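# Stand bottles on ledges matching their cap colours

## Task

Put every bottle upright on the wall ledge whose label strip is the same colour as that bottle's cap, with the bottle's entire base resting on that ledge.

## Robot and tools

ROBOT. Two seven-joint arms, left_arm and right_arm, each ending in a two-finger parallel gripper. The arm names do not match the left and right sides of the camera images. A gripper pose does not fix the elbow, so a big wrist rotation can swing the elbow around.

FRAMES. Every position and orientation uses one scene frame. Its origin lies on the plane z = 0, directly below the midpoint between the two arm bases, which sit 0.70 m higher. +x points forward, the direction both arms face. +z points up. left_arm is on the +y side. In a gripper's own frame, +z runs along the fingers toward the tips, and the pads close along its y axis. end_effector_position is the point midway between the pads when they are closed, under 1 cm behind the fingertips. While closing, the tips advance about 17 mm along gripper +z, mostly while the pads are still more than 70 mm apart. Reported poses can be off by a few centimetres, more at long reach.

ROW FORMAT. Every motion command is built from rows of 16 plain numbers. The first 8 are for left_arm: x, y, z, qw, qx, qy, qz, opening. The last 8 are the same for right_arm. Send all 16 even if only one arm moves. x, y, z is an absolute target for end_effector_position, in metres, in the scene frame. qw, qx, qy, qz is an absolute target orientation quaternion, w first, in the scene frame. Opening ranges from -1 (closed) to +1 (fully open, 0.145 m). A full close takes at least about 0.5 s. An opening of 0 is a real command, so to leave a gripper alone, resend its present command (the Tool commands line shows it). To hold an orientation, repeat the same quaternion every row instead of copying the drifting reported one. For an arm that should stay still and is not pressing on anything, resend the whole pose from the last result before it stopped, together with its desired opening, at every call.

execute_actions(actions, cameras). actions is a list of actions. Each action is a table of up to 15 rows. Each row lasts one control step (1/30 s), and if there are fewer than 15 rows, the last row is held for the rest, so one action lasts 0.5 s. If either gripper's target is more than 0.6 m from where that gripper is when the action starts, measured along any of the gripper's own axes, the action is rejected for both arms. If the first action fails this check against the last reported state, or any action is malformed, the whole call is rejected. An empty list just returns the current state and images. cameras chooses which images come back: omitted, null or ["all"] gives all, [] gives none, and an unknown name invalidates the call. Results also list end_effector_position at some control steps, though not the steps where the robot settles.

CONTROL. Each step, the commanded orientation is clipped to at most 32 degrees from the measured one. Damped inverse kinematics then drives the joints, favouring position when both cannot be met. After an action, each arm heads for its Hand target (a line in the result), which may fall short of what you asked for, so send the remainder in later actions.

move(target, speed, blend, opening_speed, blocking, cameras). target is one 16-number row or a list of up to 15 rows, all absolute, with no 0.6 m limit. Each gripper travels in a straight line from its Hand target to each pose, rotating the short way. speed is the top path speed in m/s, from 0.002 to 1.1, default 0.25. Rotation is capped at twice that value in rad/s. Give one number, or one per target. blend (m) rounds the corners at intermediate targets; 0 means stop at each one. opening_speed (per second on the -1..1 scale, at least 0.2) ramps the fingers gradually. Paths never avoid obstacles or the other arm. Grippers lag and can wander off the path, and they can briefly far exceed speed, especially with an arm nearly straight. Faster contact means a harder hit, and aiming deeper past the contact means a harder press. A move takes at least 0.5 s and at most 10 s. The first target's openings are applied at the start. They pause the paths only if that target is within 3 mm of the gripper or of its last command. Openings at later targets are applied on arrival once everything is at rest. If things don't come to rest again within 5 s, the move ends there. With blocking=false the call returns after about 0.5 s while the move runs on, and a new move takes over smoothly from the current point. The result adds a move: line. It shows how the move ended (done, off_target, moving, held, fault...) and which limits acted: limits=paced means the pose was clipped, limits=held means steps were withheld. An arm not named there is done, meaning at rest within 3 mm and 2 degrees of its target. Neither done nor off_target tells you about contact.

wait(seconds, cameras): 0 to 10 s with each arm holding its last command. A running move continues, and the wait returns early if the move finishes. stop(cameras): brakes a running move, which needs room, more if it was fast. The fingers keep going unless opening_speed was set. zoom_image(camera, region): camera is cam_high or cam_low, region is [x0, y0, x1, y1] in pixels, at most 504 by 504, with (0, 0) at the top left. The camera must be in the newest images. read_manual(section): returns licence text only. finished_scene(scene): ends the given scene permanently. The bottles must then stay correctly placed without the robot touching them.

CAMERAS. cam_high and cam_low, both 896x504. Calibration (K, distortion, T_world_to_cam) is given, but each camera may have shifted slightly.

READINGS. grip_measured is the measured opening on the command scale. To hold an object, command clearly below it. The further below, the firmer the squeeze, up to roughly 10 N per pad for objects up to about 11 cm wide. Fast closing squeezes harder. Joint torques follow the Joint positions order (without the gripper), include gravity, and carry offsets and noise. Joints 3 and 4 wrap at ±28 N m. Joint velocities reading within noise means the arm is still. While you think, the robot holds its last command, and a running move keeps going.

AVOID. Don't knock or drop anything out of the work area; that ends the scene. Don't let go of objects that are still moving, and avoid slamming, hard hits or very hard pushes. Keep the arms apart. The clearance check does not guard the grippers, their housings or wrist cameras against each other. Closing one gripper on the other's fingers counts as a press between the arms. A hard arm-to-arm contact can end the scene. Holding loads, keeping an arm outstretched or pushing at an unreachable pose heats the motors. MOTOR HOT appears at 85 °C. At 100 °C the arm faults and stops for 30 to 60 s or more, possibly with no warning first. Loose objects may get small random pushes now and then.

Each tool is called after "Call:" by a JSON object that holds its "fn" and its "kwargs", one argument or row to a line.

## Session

Call:
{"fn": "execute_actions", "kwargs": {
  "actions": []
}}

Call:
{"fn": "zoom_image", "kwargs": {
  "camera": "cam_high",
  "region": [400, 190, 700, 420]
}}

Call:
{"fn": "zoom_image", "kwargs": {
  "camera": "cam_low",
  "region": [320, 120, 640, 400]
}}

Scene clock: 0.00 s.
left_arm: end_effector_position=(+0.2239, +0.1828, +0.6144) grip_measured=+1.00 end_effector_quat_wxyz=(-0.319, +0.395, -0.515, +0.691) | right_arm: end_effector_position=(+0.4009, -0.1655, +0.3728) grip_measured=+1.00 end_effector_quat_wxyz=(+0.260, +0.265, +0.837, +0.401)
Joint positions: left_arm=[-1.106 0.942 0.535 2.339 -0.48 -0.199 -0.367 0.145] | right_arm=[0.583 0.619 -0.841 0.925 -1.182 -0.496 -0.047 0.145]
Joint velocities: within noise
Joint torques (N m): no reading
Motor temperatures (°C): left_arm=[21 22 23 21 21 24 21] | right_arm=[20 22 22 19 20 19 21]
Hand target: left_arm +0.2239, +0.1828, +0.6144; -0.319, +0.395, -0.515, +0.691 | right_arm +0.4009, -0.1655, +0.3728; +0.260, +0.265, +0.837, +0.401
Tool commands: left_gripper/opening=+1.0 right_gripper/opening=+1.0

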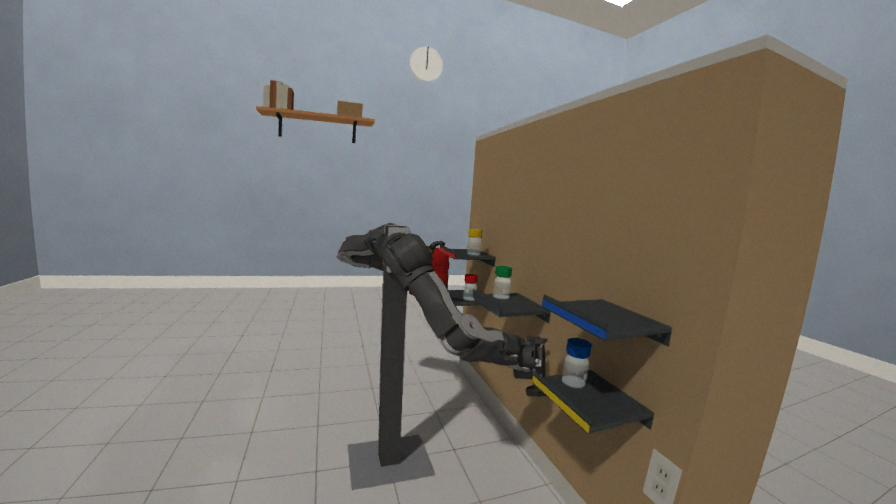

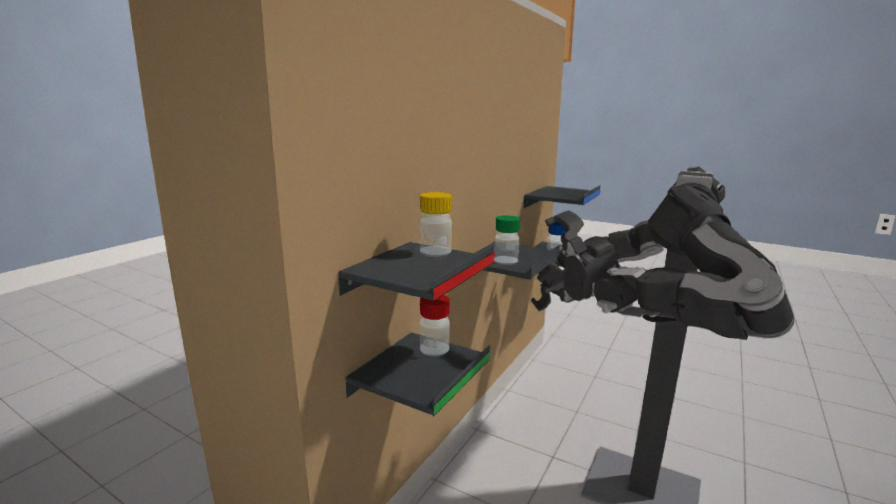

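Scaled by 1.680 from the camera's 896x504 image, which has a finer 1280x720 frame.

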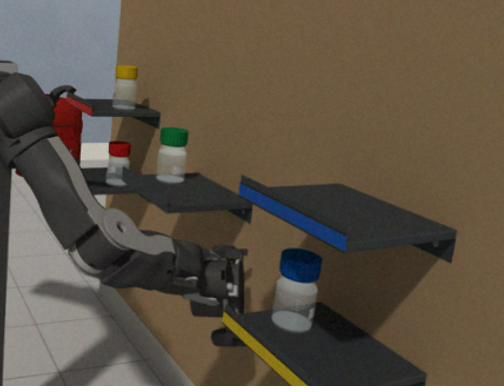

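Scaled by 1.575 from the camera's 896x504 image, which has a finer 1280x720 frame.

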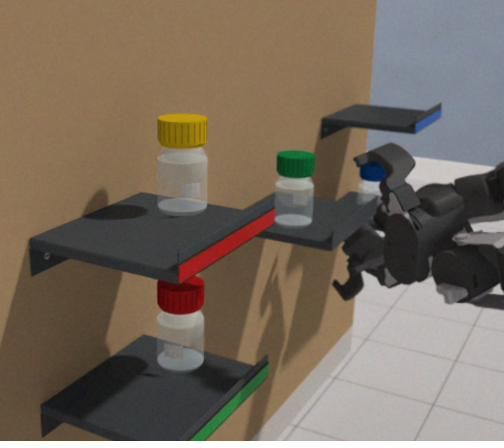

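Call:
{"fn": "move", "kwargs": {
  "target": [
    [0.25,0.26,0.70,0,0.765,0,0.644,0.3,0.30,-0.19,0.38,0,0.793,0,0.609,0.3],
    [0.29,0.338,0.71,0,0.765,0,0.644,0.3,0.30,-0.20,0.50,0,0.793,0,0.609,0.3],
    [0.30,0.34,0.71,0,0.765,0,0.644,0.3,0.30,-0.345,0.52,0,0.793,0,0.609,0.3]
  ],
  "speed": [0.35,0.25,0.25],
  "blend": [0.02,0.02,0]
}}

Scene clock: 56.03 s.
left_arm: end_effector_position=(+0.2994, +0.3403, +0.7114) grip_measured=+0.30 end_effector_quat_wxyz=(-0.001, +0.764, +0.000, +0.646) | right_arm: end_effector_position=(+0.2997, -0.3472, +0.5208) grip_measured=+0.30 end_effector_quat_wxyz=(+0.004, +0.793, -0.002, +0.609)
Joint positions: left_arm=[-0.613 1.189 1.1 1.998 1.468 0.695 -0.108 0.098] | right_arm=[-0.29 0.546 0.598 1.783 0.517 0.459 0.406 0.098]
Joint velocities: within noise
Joint torques (N m): left_arm=[2.36 6.29 1.96 0.54 0.13 -0.7 0.1] | right_arm=[1.75 5 1.7 3.36 0.4 -0.49 0.21]
Motor temperatures (°C): left_arm=[21 22 24 22 21 24 22] | right_arm=[22 23 22 19 20 19 21]
Hand target: left_arm +0.3000, +0.3400, +0.7099; +0.000, +0.765, +0.000, +0.644 | right_arm +0.3000, -0.3450, +0.5199; +0.000, +0.793, +0.000, +0.609
Off the commanded pose: left_arm 0.002 m, 0 deg | right_arm 0.002 m, 1 deg.
move: done

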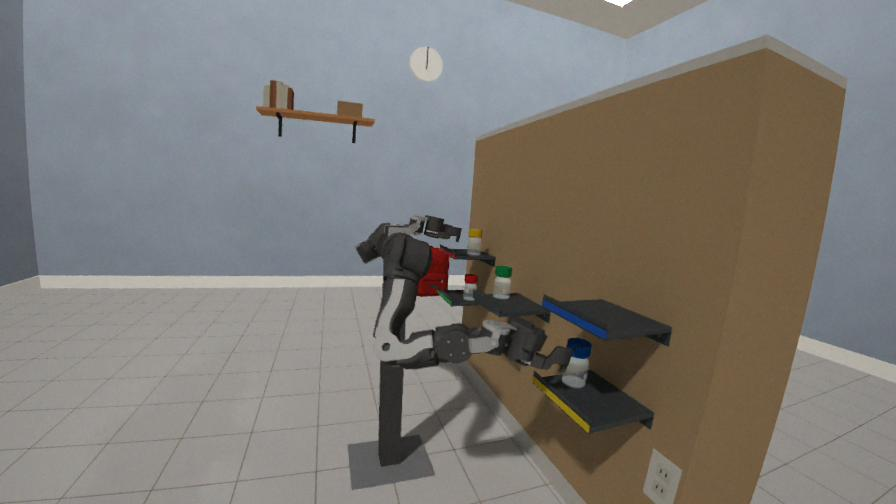

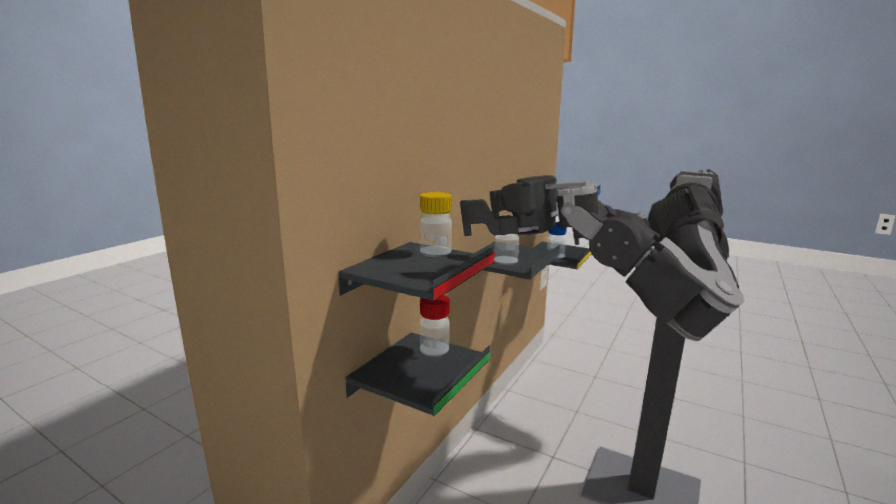

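Call:
{"fn": "move", "kwargs": {
  "target": [
    [0.391,0.340,0.702,0,0.765,0,0.644,0.3,0.379,-0.356,0.503,0,0.793,0,0.609,0.3],
    [0.391,0.340,0.702,0,0.765,0,0.644,-0.6,0.379,-0.356,0.503,0,0.793,0,0.609,-0.6]
  ],
  "speed": [0.15,0.1],
  "opening_speed": 1.5
}}

Call:
{"fn": "zoom_image", "kwargs": {
  "camera": "cam_high",
  "region": [430, 190, 680, 420]
}}

Scene clock: 67.80 s.
left_arm: end_effector_position=(+0.3913, +0.3387, +0.7051) grip_measured=-0.25 end_effector_quat_wxyz=(-0.006, +0.760, -0.016, +0.650) | right_arm: end_effector_position=(+0.3792, -0.3560, +0.5043) grip_measured=-0.25 end_effector_quat_wxyz=(+0.000, +0.792, -0.001, +0.610)
Joint positions: left_arm=[-1.407 1.657 1.552 1.633 1.584 0.301 -0.133 0.057] | right_arm=[0.124 0.6 0.322 1.383 0.423 0.378 0.398 0.057]
Joint velocities: within noise
Joint torques (N m): left_arm=[5.02 1.2 2.96 0.05 0.12 -0.55 -0.03] | right_arm=[3.68 6.21 1.81 3.34 0.27 -0.49 0.06]
Motor temperatures (°C): left_arm=[21 23 24 21 21 24 21] | right_arm=[22 23 22 20 20 19 21]
Hand target: left_arm +0.3910, +0.3400, +0.7019; -0.007, +0.763, -0.014, +0.646 | right_arm +0.3790, -0.3560, +0.5029; +0.000, +0.793, +0.000, +0.609
Off the commanded pose: left_arm 0.003 m, 2 deg | right_arm 0.001 m, 0 deg.
joint sent to its limit (left arm) — joint 1 (shoulder pitch), lower limit; joint 5 (forearm roll), upper limit. The joint targets still meet the commanded pose.
move: done

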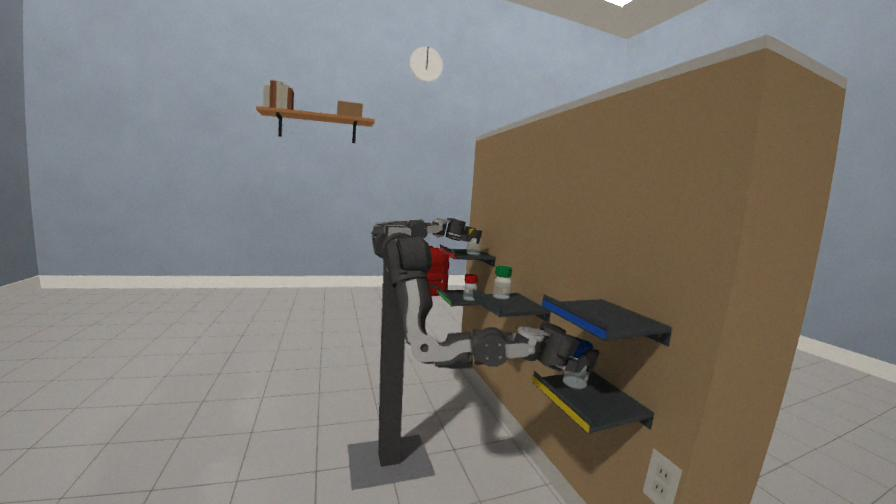

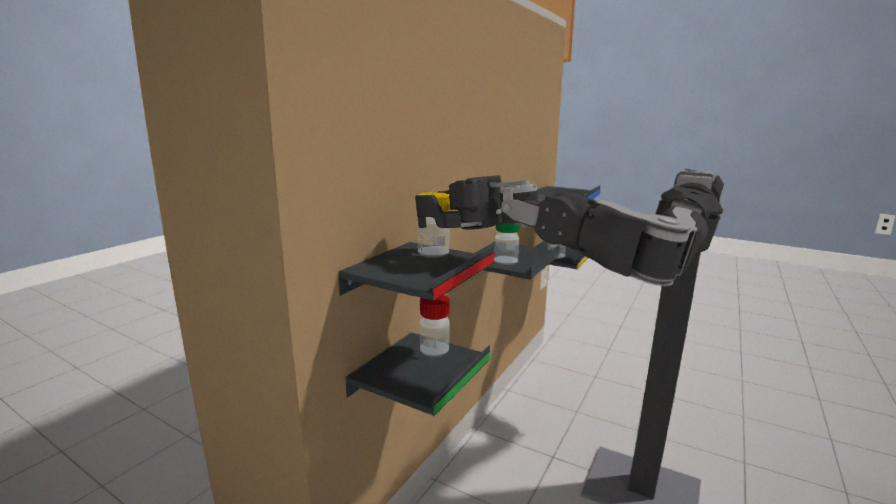

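Scaled by 2.016 from the camera's 896x504 image, which has a finer 1280x720 frame.

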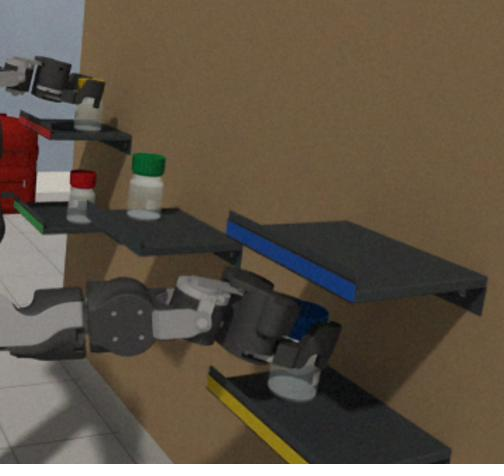

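Call:
{"fn": "move", "kwargs": {
  "target": [
    [0.391,0.340,0.755,0,0.765,0,0.644,-0.6,0.379,-0.356,0.53,0,0.793,0,0.609,-0.6],
    [0.28,0.36,0.76,0,0.765,0,0.644,-0.6,0.31,-0.345,0.53,0,0.793,0,0.609,-0.6],
    [0.18,0.50,0.62,-0.22,0.757,0.314,0.53,-0.6,0.31,-0.21,0.58,0,0.793,0,0.609,-0.6],
    [0.19,0.50,0.40,-0.22,0.757,0.314,0.53,-0.6,0.31,-0.20,0.735,0,0.793,0,0.609,-0.6],
    [0.24,0.30,0.36,0,0.793,0,0.609,-0.6,0.32,-0.36,0.745,0.053,0.785,-0.069,0.61,-0.6]
  ],
  "speed": [0.15,0.2,0.3,0.3,0.3],
  "blend": [0.01,0.02,0.03,0.03,0]
}}

Scene clock: 91.00 s.
left_arm: end_effector_position=(+0.2396, +0.3004, +0.3592) grip_measured=-0.25 end_effector_quat_wxyz=(-0.001, +0.796, +0.001, +0.606) | right_arm: end_effector_position=(+0.3206, -0.3608, +0.7416) grip_measured=-0.25 end_effector_quat_wxyz=(+0.060, +0.767, -0.046, +0.637)
Joint positions: left_arm=[-0.488 0.642 -0.07 1.363 0.673 -0.426 0.074 0.057] | right_arm=[-0.266 1.344 0.84 1.891 1.559 0.785 -0.356 0.057]
Joint velocities: within noise
Joint torques (N m): left_arm=[1.38 4.02 1.51 3.07 0.13 -0.95 0.2] | right_arm=[2.65 7.98 5.7 0.51 0.01 -0.37 0.16]
Motor temperatures (°C): left_arm=[21 22 25 21 21 24 21] | right_arm=[22 24 22 20 20 20 21]
Hand target: left_arm +0.2400, +0.3000, +0.3600; +0.000, +0.793, +0.000, +0.609 | right_arm +0.3201, -0.3602, +0.7448; +0.060, +0.765, -0.044, +0.640
Off the commanded pose: left_arm 0.001 m, 1 deg | right_arm 0.004 m, 5 deg.
joint sent to its limit (right arm) — joint 5 (forearm roll), upper limit; joint 6 (wrist pitch), upper limit. The joint targets are off in orientation, not in position.
move: off_target (right_arm)

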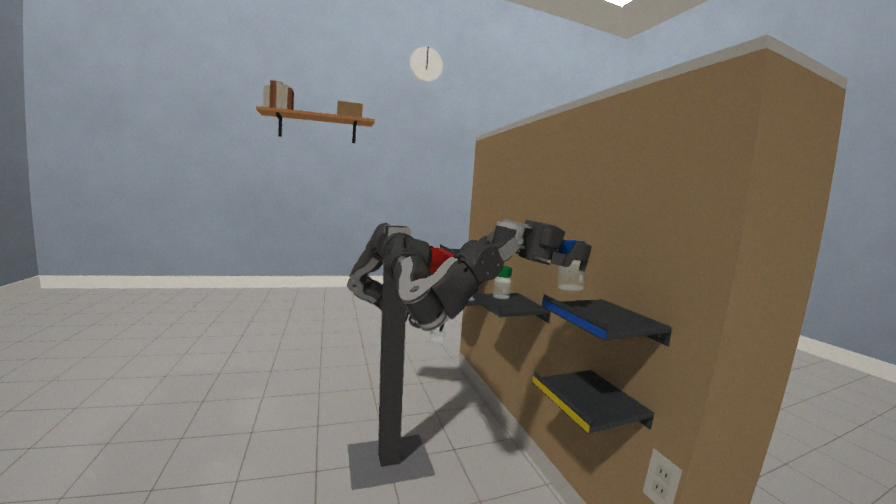

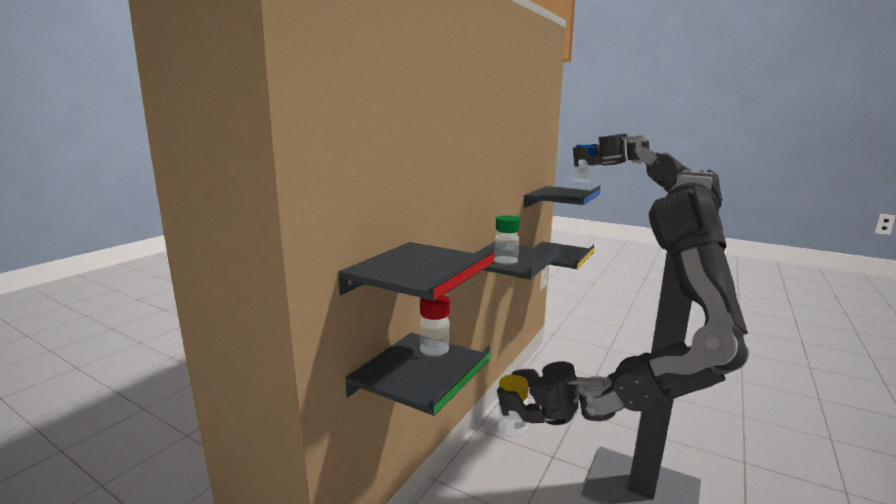

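Call:
{"fn": "move", "kwargs": {
  "target": [
    [0.30,0.20,0.46,0,0.793,0,0.609,-0.6,0.383,-0.372,0.735,0.06,0.772,-0.03,0.63,-0.6],
    [0.31,0.19,0.66,0.06,0.79,-0.08,0.607,-0.6,0.383,-0.372,0.700,0.06,0.772,-0.03,0.63,0.1],
    [0.30,0.06,0.735,0.08,0.78,-0.105,0.607,-0.6,0.29,-0.37,0.72,0.06,0.772,-0.03,0.63,0.1],
    [0.33,-0.06,0.72,0.132,0.774,-0.171,0.594,-0.6,0.18,-0.50,0.60,0.22,0.757,-0.314,0.53,0.1],
    [0.376,-0.085,0.65,0.132,0.774,-0.171,0.594,-0.6,0.18,-0.50,0.60,0.22,0.757,-0.314,0.53,0.1]
  ],
  "speed": [0.3,0.25,0.25,0.25,0.2],
  "blend": [0.02,0,0.02,0.02,0],
  "opening_speed": 1.5
}}

Call:
{"fn": "zoom_image", "kwargs": {
  "camera": "cam_high",
  "region": [430, 190, 680, 420]
}}

Scene clock: 120.47 s.
left_arm: end_effector_position=(+0.3762, -0.0843, +0.6480) grip_measured=-0.25 end_effector_quat_wxyz=(+0.130, +0.777, -0.172, +0.591) | right_arm: end_effector_position=(+0.1807, -0.4996, +0.6018) grip_measured=+0.10 end_effector_quat_wxyz=(+0.218, +0.757, -0.312, +0.532)
Joint positions: left_arm=[1.087 0.077 -1.063 1.685 1.353 0.615 -1.069 0.057] | right_arm=[-1.136 0.857 1.241 1.909 1.469 0.409 -0.481 0.083]
Joint velocities: within noise
Joint torques (N m): left_arm=[9.35 -1.36 2.59 2.91 -0.45 -0.56 0.23] | right_arm=[-0.28 3.23 3 1.29 -0.18 -0.5 -0.12]
Motor temperatures (°C): left_arm=[21 23 24 21 21 25 21] | right_arm=[21 24 24 19 20 20 21]
Hand target: left_arm +0.3761, -0.0849, +0.6499; +0.132, +0.775, -0.171, +0.594 | right_arm +0.1800, -0.5000, +0.6001; +0.220, +0.757, -0.314, +0.530
Off the commanded pose: left_arm 0.002 m, 1 deg | right_arm 0.002 m, 0 deg.
move: done

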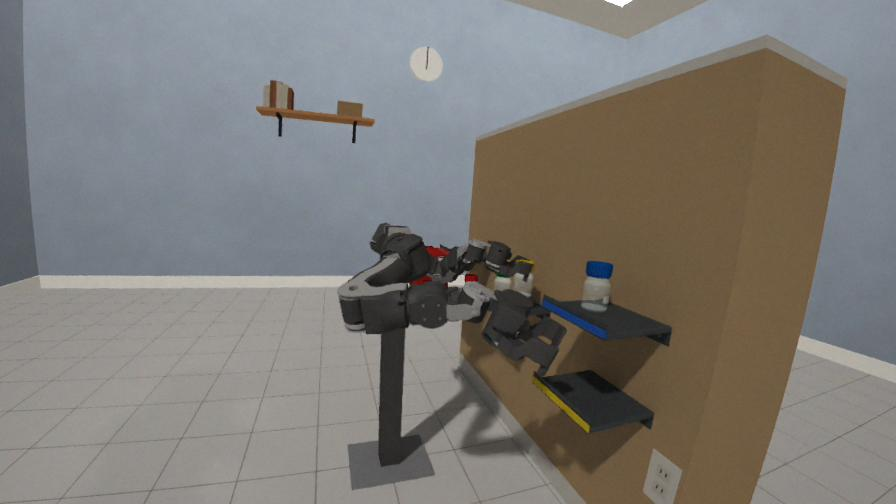

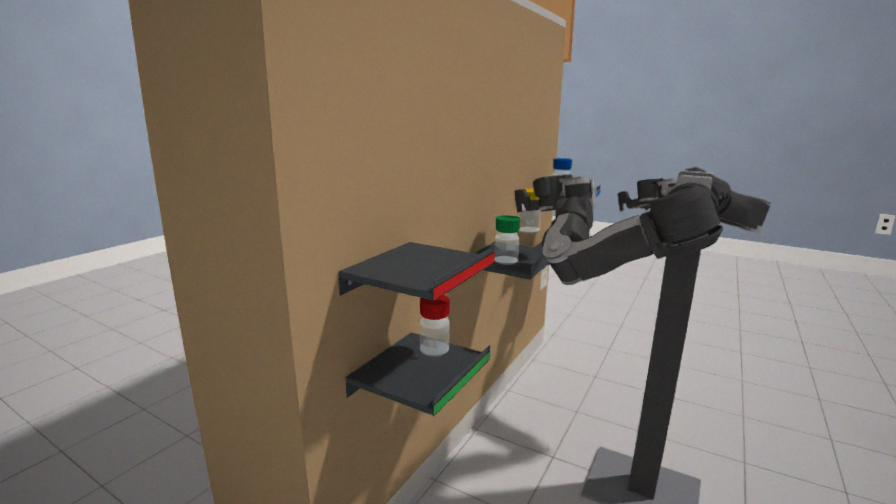

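Scaled by 2.016 from the camera's 896x504 image, which has a finer 1280x720 frame.

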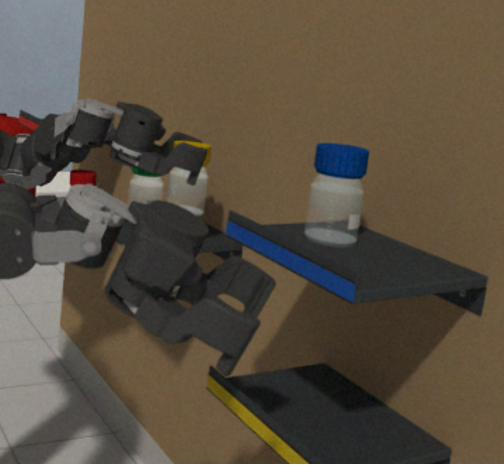

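Call:
{"fn": "move", "kwargs": {
  "target": [
    [0.376,-0.085,0.599,0.13,0.776,-0.171,0.593,-0.6,0.19,-0.50,0.40,0.22,0.757,-0.314,0.53,0.1],
    [0.376,-0.085,0.601,0.13,0.776,-0.171,0.593,0.1,0.19,-0.50,0.40,0.22,0.757,-0.314,0.53,0.1],
    [0.31,-0.058,0.612,0.13,0.776,-0.171,0.593,0.1,0.24,-0.30,0.37,0,0.793,0,0.609,0.1],
    [0.31,0.06,0.61,0.09,0.78,-0.12,0.607,0.1,0.30,-0.20,0.42,0,0.793,0,0.609,0.1],
    [0.376,0.038,0.602,0.09,0.785,-0.12,0.6,0.1,0.30,-0.20,0.48,0,0.793,0,0.609,0.1]
  ],
  "speed": [0.1,0.1,0.2,0.2,0.15],
  "blend": [0,0,0.01,0.01,0],
  "opening_speed": 1.5
}}

Call:
{"fn": "zoom_image", "kwargs": {
  "camera": "cam_low",
  "region": [400, 150, 620, 300]
}}

Call:
{"fn": "zoom_image", "kwargs": {
  "camera": "cam_high",
  "region": [430, 210, 630, 320]
}}

Scene clock: 141.97 s.
left_arm: end_effector_position=(+0.3768, +0.0392, +0.6038) grip_measured=+0.10 end_effector_quat_wxyz=(+0.089, +0.785, -0.116, +0.602) | right_arm: end_effector_position=(+0.3002, -0.1984, +0.4815) grip_measured=+0.10 end_effector_quat_wxyz=(-0.003, +0.791, +0.002, +0.612)
Joint positions: left_arm=[0.907 0.584 -1.048 1.967 1.319 0.455 -0.952 0.083] | right_arm=[-0.31 0.687 -0.218 2.033 0.663 0.174 -0.447 0.083]
Joint velocities: within noise
Joint torques (N m): left_arm=[7.61 0.49 2 2.63 -0.28 -0.38 0.24] | right_arm=[1.65 2.91 2.48 3.28 -0.06 -0.27 -0.13]
Motor temperatures (°C): left_arm=[24 22 25 21 22 25 21] | right_arm=[21 24 23 19 20 20 21]
Hand target: left_arm +0.3760, +0.0381, +0.6020; +0.090, +0.786, -0.120, +0.600 | right_arm +0.3000, -0.2000, +0.4800; +0.000, +0.793, +0.000, +0.609
Off the commanded pose: left_arm 0.002 m, 0 deg | right_arm 0.002 m, 1 deg.
move: done

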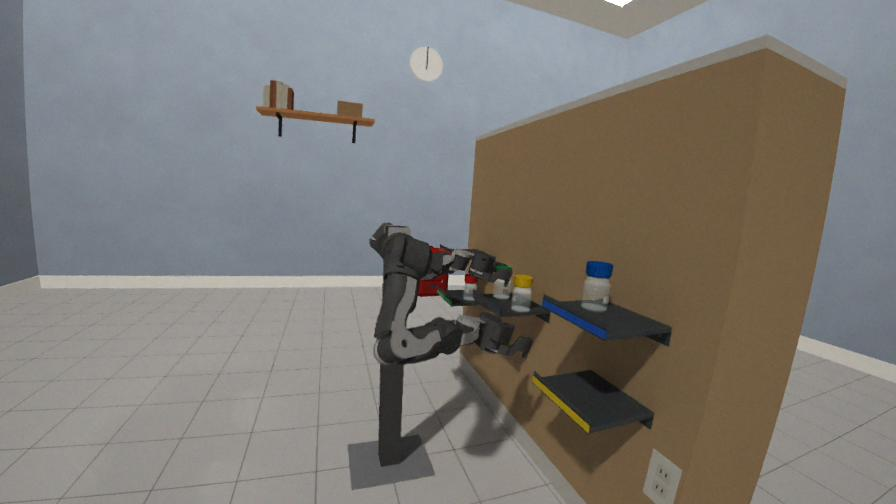

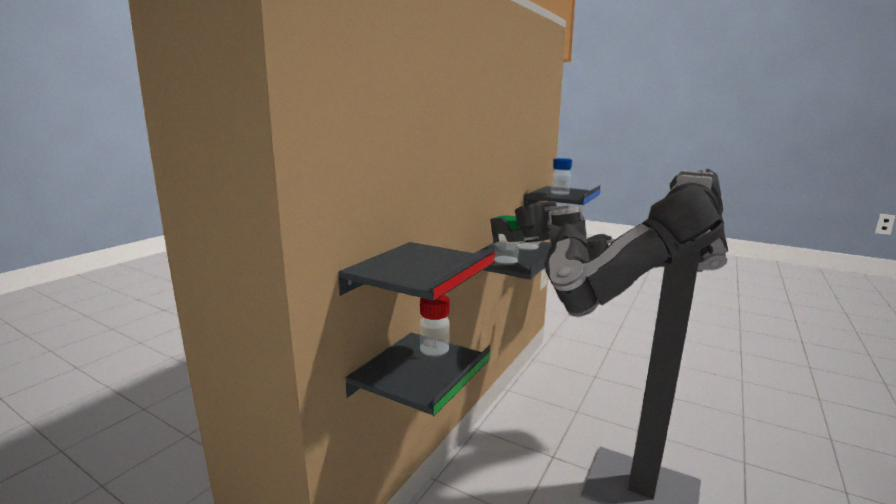

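Scaled by 2.291 from the camera's 896x504 image, which has a finer 1280x720 frame.

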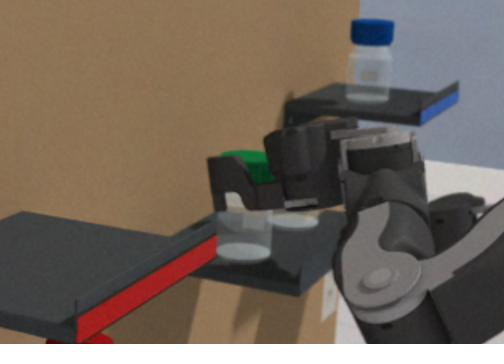

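Scaled by 2.520 from the camera's 896x504 image, which has a finer 1280x720 frame.

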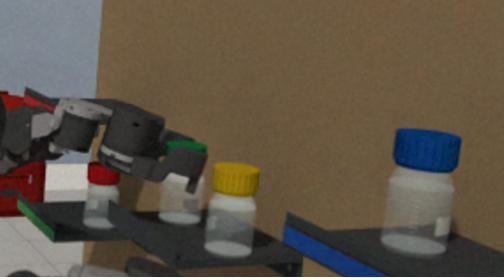

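Call:
{"fn": "move", "kwargs": {
  "target": [
    [0.376,0.038,0.602,0.09,0.785,-0.12,0.6,-0.6,0.30,-0.20,0.48,0,0.793,0,0.609,0.1],
    [0.376,0.038,0.66,0.09,0.785,-0.12,0.6,-0.6,0.31,-0.18,0.55,0,0.793,0,0.609,0.1],
    [0.31,0.07,0.66,0.06,0.79,-0.08,0.607,-0.6,0.31,-0.165,0.612,-0.06,0.79,0.08,0.607,0.1],
    [0.30,0.20,0.56,0,0.793,0,0.609,-0.6,0.315,-0.108,0.612,-0.132,0.774,0.171,0.594,0.1],
    [0.29,0.30,0.54,0,0.793,0,0.609,-0.6,0.377,-0.0855,0.603,-0.132,0.774,0.171,0.594,-0.6],
    [0.29,0.43,0.54,-0.053,0.79,0.069,0.607,-0.6,0.377,-0.0855,0.66,-0.132,0.774,0.171,0.594,-0.6]
  ],
  "speed": [0.1,0.2,0.25,0.25,0.18,0.2],
  "blend": [0,0.01,0.02,0.02,0,0],
  "opening_speed": 1.5
}}

Call:
{"fn": "zoom_image", "kwargs": {
  "camera": "cam_low",
  "region": [330, 150, 650, 420]
}}

Scene clock: 171.73 s.
left_arm: end_effector_position=(+0.2898, +0.4303, +0.5400) grip_measured=-0.25 end_effector_quat_wxyz=(-0.092, +0.793, +0.044, +0.601) | right_arm: end_effector_position=(+0.3770, -0.0853, +0.6606) grip_measured=-0.27 end_effector_quat_wxyz=(-0.135, +0.774, +0.170, +0.594)
Joint positions: left_arm=[0.862 1.739 -1.562 1.611 1.585 -0.424 -0.078 0.057] | right_arm=[0.848 0.716 -0.619 2.005 1.384 0.785 -0.596 0.055]
Joint velocities: within noise
Joint torques (N m): left_arm=[3.89 5.21 1.98 -0.36 0.15 -0.8 0.18] | right_arm=[5.53 1.57 2.81 1.87 -0.24 -0.31 -0.09]
Motor temperatures (°C): left_arm=[24 22 25 21 22 25 21] | right_arm=[21 23 23 20 20 20 21]
Hand target: left_arm +0.2900, +0.4298, +0.5400; -0.090, +0.792, +0.043, +0.602 | right_arm +0.3770, -0.0854, +0.6599; -0.132, +0.775, +0.171, +0.594
Off the commanded pose: left_arm 0.000 m, 5 deg | right_arm 0.001 m, 0 deg.
joint sent to its limit (left arm) — joint 3 (upper arm roll), lower limit; joint 5 (forearm roll), upper limit. The joint targets are off in orientation, not in position.
joint sent to its limit (right arm) — joint 6 (wrist pitch), upper limit. The joint targets still meet the commanded pose.
move: off_target (left_arm)

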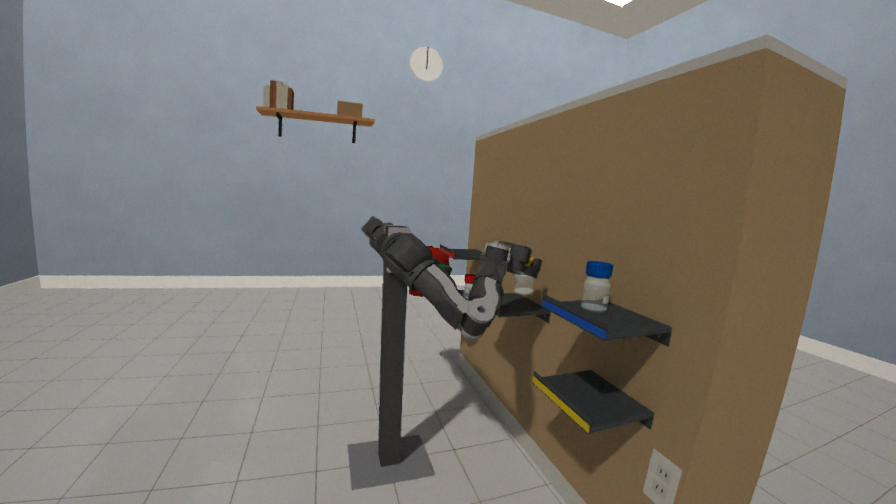

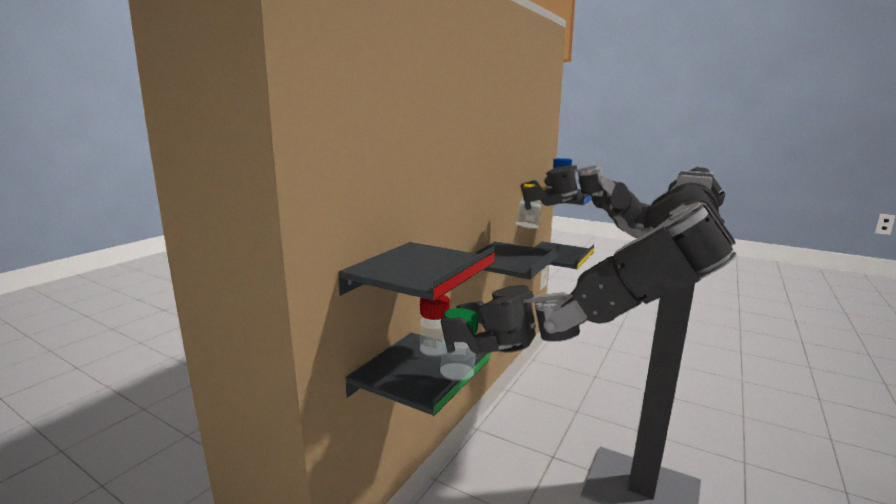

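Scaled by 1.575 from the camera's 896x504 image, which has a finer 1280x720 frame.

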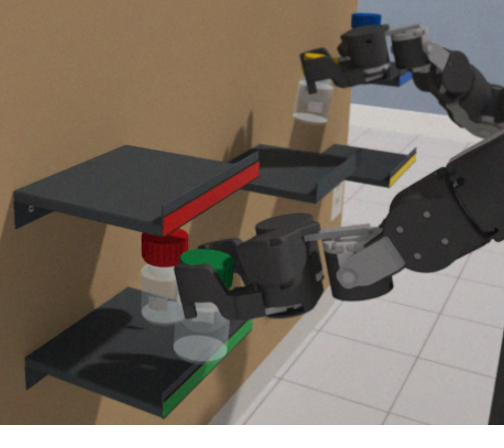

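Call:
{"fn": "move", "kwargs": {
  "target": [
    [0.30,0.447,0.54,-0.07,0.79,0.06,0.607,-0.6,0.31,-0.17,0.655,-0.06,0.79,0.08,0.607,-0.6],
    [0.385,0.448,0.54,-0.053,0.79,0.069,0.607,-0.6,0.31,-0.21,0.56,0,0.793,0,0.609,-0.6],
    [0.385,0.448,0.499,-0.053,0.79,0.069,0.607,-0.6,0.31,-0.36,0.541,0.02,0.793,-0.03,0.609,-0.6],
    [0.385,0.448,0.50,-0.053,0.79,0.069,0.607,-0.6,0.385,-0.375,0.54,0.053,0.79,-0.069,0.607,-0.6]
  ],
  "speed": [0.2,0.15,0.2,0.2],
  "blend": [0.01,0.0,0.01,0]
}}

Call:
{"fn": "zoom_image", "kwargs": {
  "camera": "cam_low",
  "region": [330, 150, 650, 420]
}}

Call:
{"fn": "zoom_image", "kwargs": {
  "camera": "cam_high",
  "region": [480, 220, 700, 440]
}}

Scene clock: 190.97 s.
left_arm: end_effector_position=(+0.3872, +0.4527, +0.5142) grip_measured=-0.25 end_effector_quat_wxyz=(-0.060, +0.774, +0.070, +0.627) | right_arm: end_effector_position=(+0.3831, -0.3737, +0.5324) grip_measured=-0.38 end_effector_quat_wxyz=(+0.052, +0.798, -0.067, +0.597)
Joint positions: left_arm=[0.752 1.248 -1.19 0.981 1.563 -0.264 0.125 0.057] | right_arm=[0.12 1.044 -0.13 1.478 1.092 0.243 -0.161 0.047]
Joint velocities: within noise
Joint torques (N m): left_arm=[4.29 4.63 0.58 0.44 0.25 0.37 0.17] | right_arm=[5.37 7.32 5.94 2.73 0.03 -0.74 0.02]
Motor temperatures (°C): left_arm=[23 23 25 21 21 25 21] | right_arm=[22 23 23 20 20 20 21]
Hand target: left_arm +0.3847, +0.4478, +0.5001; -0.053, +0.790, +0.069, +0.607 | right_arm +0.3849, -0.3750, +0.5400; +0.053, +0.790, -0.069, +0.607
Off the commanded pose: left_arm 0.015 m, 3 deg | right_arm 0.008 m, 1 deg.
move: off_target (left_arm, right_arm)

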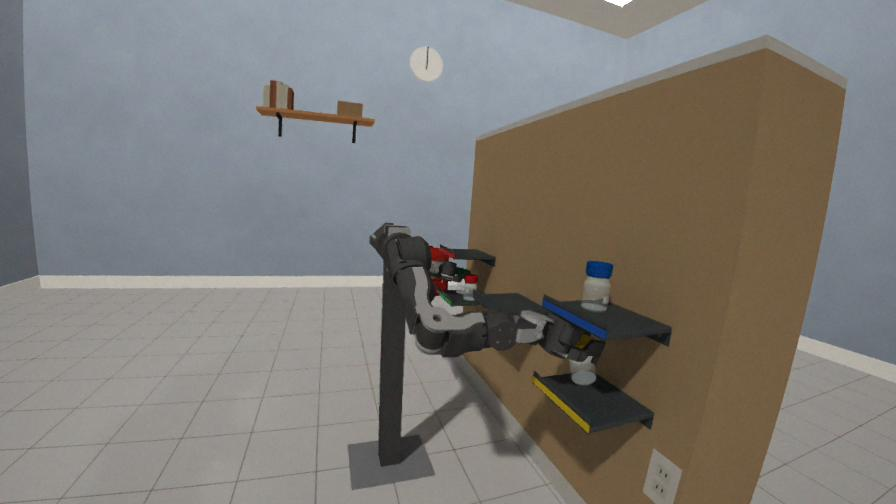

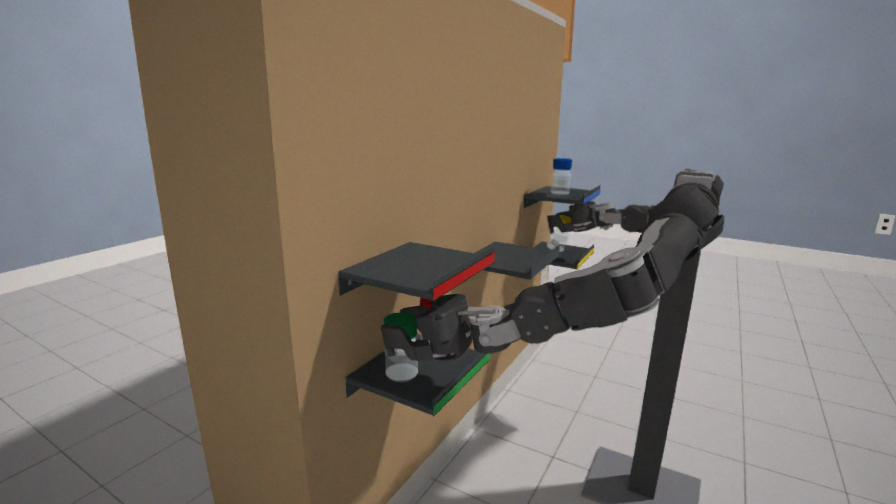

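Scaled by 1.575 from the camera's 896x504 image, which has a finer 1280x720 frame.

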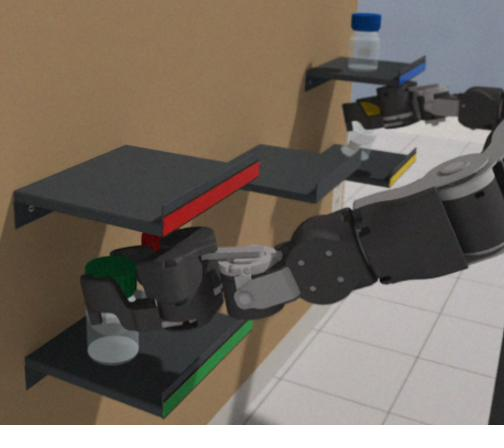

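Scaled by 2.291 from the camera's 896x504 image, which has a finer 1280x720 frame.

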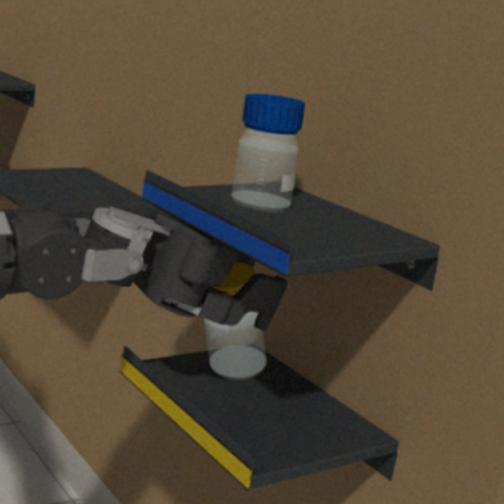

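Call:
{"fn": "move", "kwargs": {
  "target": [
    [0.386,0.45,0.512,-0.056,0.782,0.069,0.617,-0.6,0.385,-0.375,0.515,0.053,0.79,-0.069,0.607,-0.6],
    [0.386,0.45,0.512,-0.056,0.782,0.069,0.617,0.0,0.385,-0.375,0.50,0.053,0.79,-0.069,0.607,-0.6]
  ],
  "speed": [0.06,0.05],
  "opening_speed": 1.5
}}

Call:
{"fn": "zoom_image", "kwargs": {
  "camera": "cam_high",
  "region": [480, 220, 700, 440]
}}

Call:
{"fn": "zoom_image", "kwargs": {
  "camera": "cam_low",
  "region": [330, 150, 650, 420]
}}

Scene clock: 215.83 s.
left_arm: end_effector_position=(+0.3867, +0.4501, +0.5141) grip_measured=+0.00 end_effector_quat_wxyz=(-0.055, +0.780, +0.069, +0.620) | right_arm: end_effector_position=(+0.3868, -0.3775, +0.5097) grip_measured=-0.40 end_effector_quat_wxyz=(+0.057, +0.780, -0.071, +0.619)
Joint positions: left_arm=[0.757 1.258 -1.191 0.999 1.563 -0.239 0.124 0.076] | right_arm=[0.134 0.966 -0.174 1.372 1.009 0.106 -0.115 0.046]
Joint velocities: within noise
Joint torques (N m): left_arm=[6 6.34 2.26 0.38 0.17 -0.52 0.03] | right_arm=[3.13 5.92 1.37 1.57 0.11 0 0.2]
Motor temperatures (°C): left_arm=[23 23 24 21 21 25 21] | right_arm=[23 25 25 20 20 21 21]
Hand target: left_arm +0.3860, +0.4500, +0.5120; -0.056, +0.782, +0.069, +0.617 | right_arm +0.3848, -0.3749, +0.5001; +0.053, +0.790, -0.069, +0.607
Off the commanded pose: left_arm 0.002 m, 0 deg | right_arm 0.010 m, 2 deg.
move: off_target (right_arm); target 2's new opening was sent with left_arm's hand 0.004 m and 1 deg from that target

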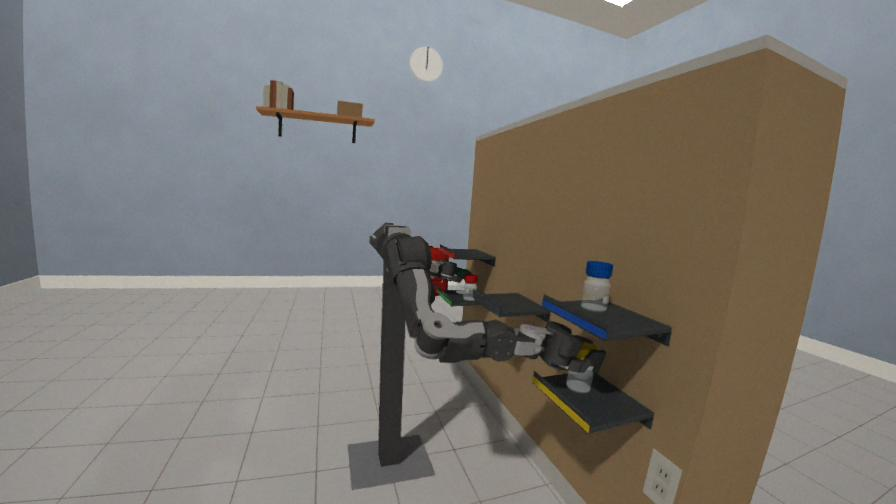

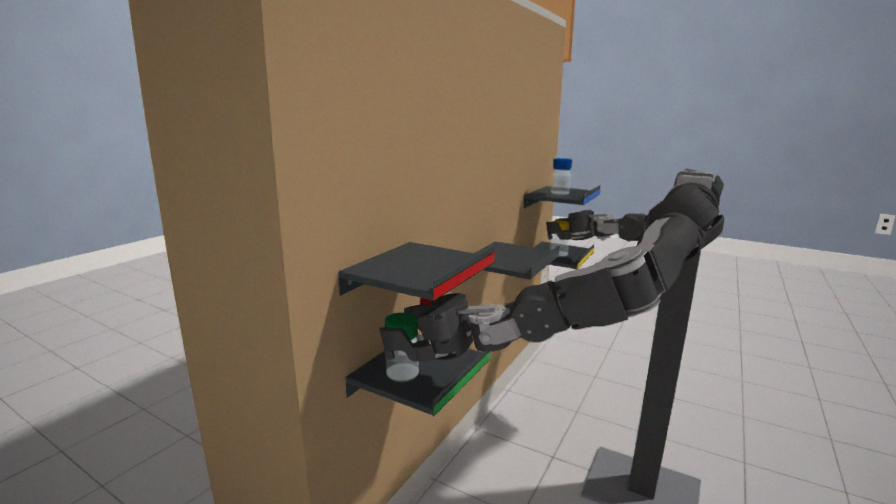

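Scaled by 2.291 from the camera's 896x504 image, which has a finer 1280x720 frame.

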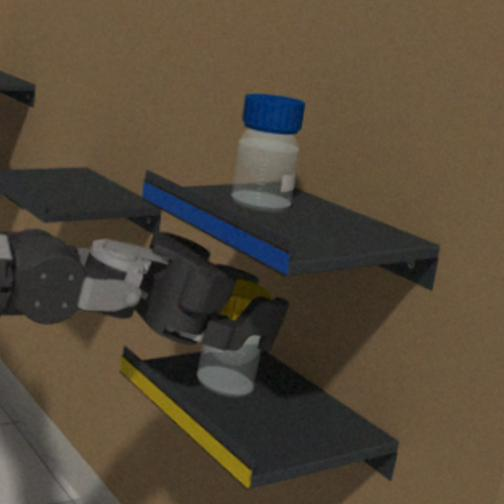

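Scaled by 1.575 from the camera's 896x504 image, which has a finer 1280x720 frame.

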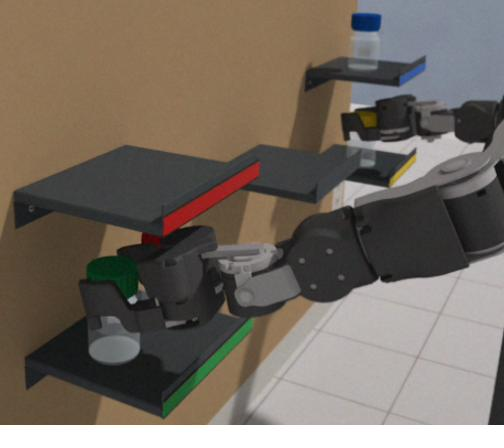

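Call:
{"fn": "move", "kwargs": {
  "target": [
    [0.33,0.44,0.522,-0.055,0.78,0.069,0.62,0.0,0.386,-0.376,0.511,0.057,0.757,-0.066,0.647,-0.6],
    [0.29,0.43,0.53,-0.055,0.78,0.069,0.62,0.05,0.386,-0.376,0.511,0.057,0.757,-0.066,0.647,0.05]
  ],
  "speed": [0.1,0.15],
  "opening_speed": 1.0
}}

Call:
{"fn": "zoom_image", "kwargs": {
  "camera": "cam_high",
  "region": [480, 220, 700, 440]
}}

Call:
{"fn": "zoom_image", "kwargs": {
  "camera": "cam_low",
  "region": [330, 150, 650, 420]
}}

Scene clock: 240.10 s.
left_arm: end_effector_position=(+0.2910, +0.4296, +0.5313) grip_measured=+0.05 end_effector_quat_wxyz=(-0.096, +0.778, +0.047, +0.620) | right_arm: end_effector_position=(+0.3861, -0.3771, +0.5124) grip_measured=+0.05 end_effector_quat_wxyz=(+0.059, +0.757, -0.067, +0.647)
Joint positions: left_arm=[0.795 1.693 -1.563 1.582 1.585 -0.539 -0.106 0.079] | right_arm=[0.114 0.952 -0.174 1.36 0.986 0.006 -0.105 0.079]
Joint velocities: within noise
Joint torques (N m): left_arm=[3.52 6.26 1.85 -0.25 0.14 -0.53 0.2] | right_arm=[3.71 6.34 3.25 2.22 0.02 -0.57 0.17]
Motor temperatures (°C): left_arm=[23 25 24 21 21 25 21] | right_arm=[22 25 23 19 20 20 21]
Hand target: left_arm +0.2900, +0.4299, +0.5300; -0.095, +0.780, +0.046, +0.617 | right_arm +0.3860, -0.3760, +0.5109; +0.057, +0.757, -0.066, +0.647
Off the commanded pose: left_arm 0.002 m, 5 deg | right_arm 0.002 m, 0 deg.
joint sent to its limit (left arm) — joint 3 (upper arm roll), lower limit; joint 5 (forearm roll), upper limit. The joint targets are off in orientation, not in position.
move: off_target (left_arm); target 2's new opening was sent with left_arm's hand 0.002 m and 5 deg from that target

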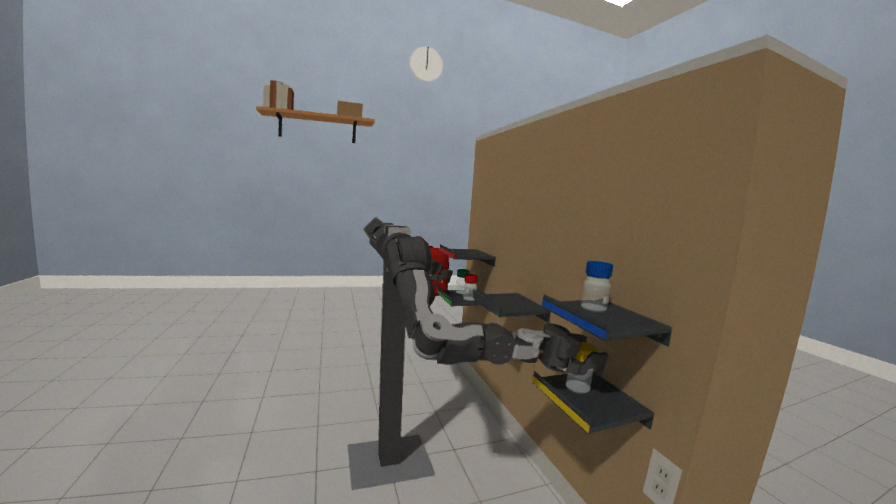

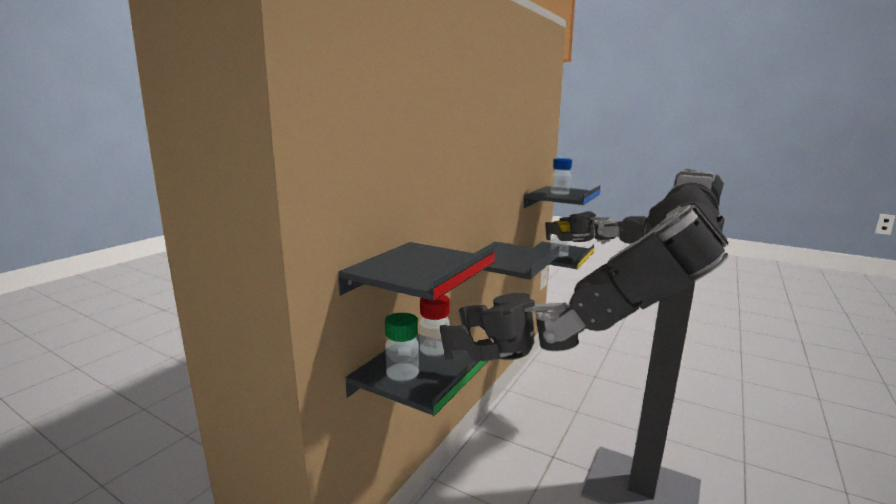

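Scaled by 2.291 from the camera's 896x504 image, which has a finer 1280x720 frame.

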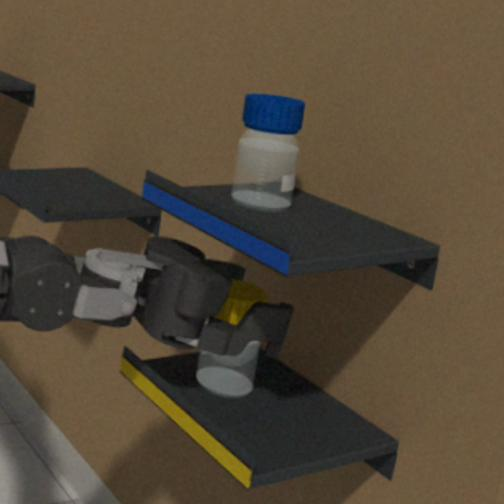

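Scaled by 1.575 from the camera's 896x504 image, which has a finer 1280x720 frame.

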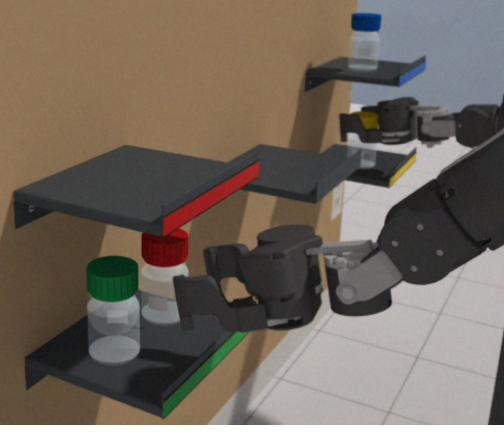

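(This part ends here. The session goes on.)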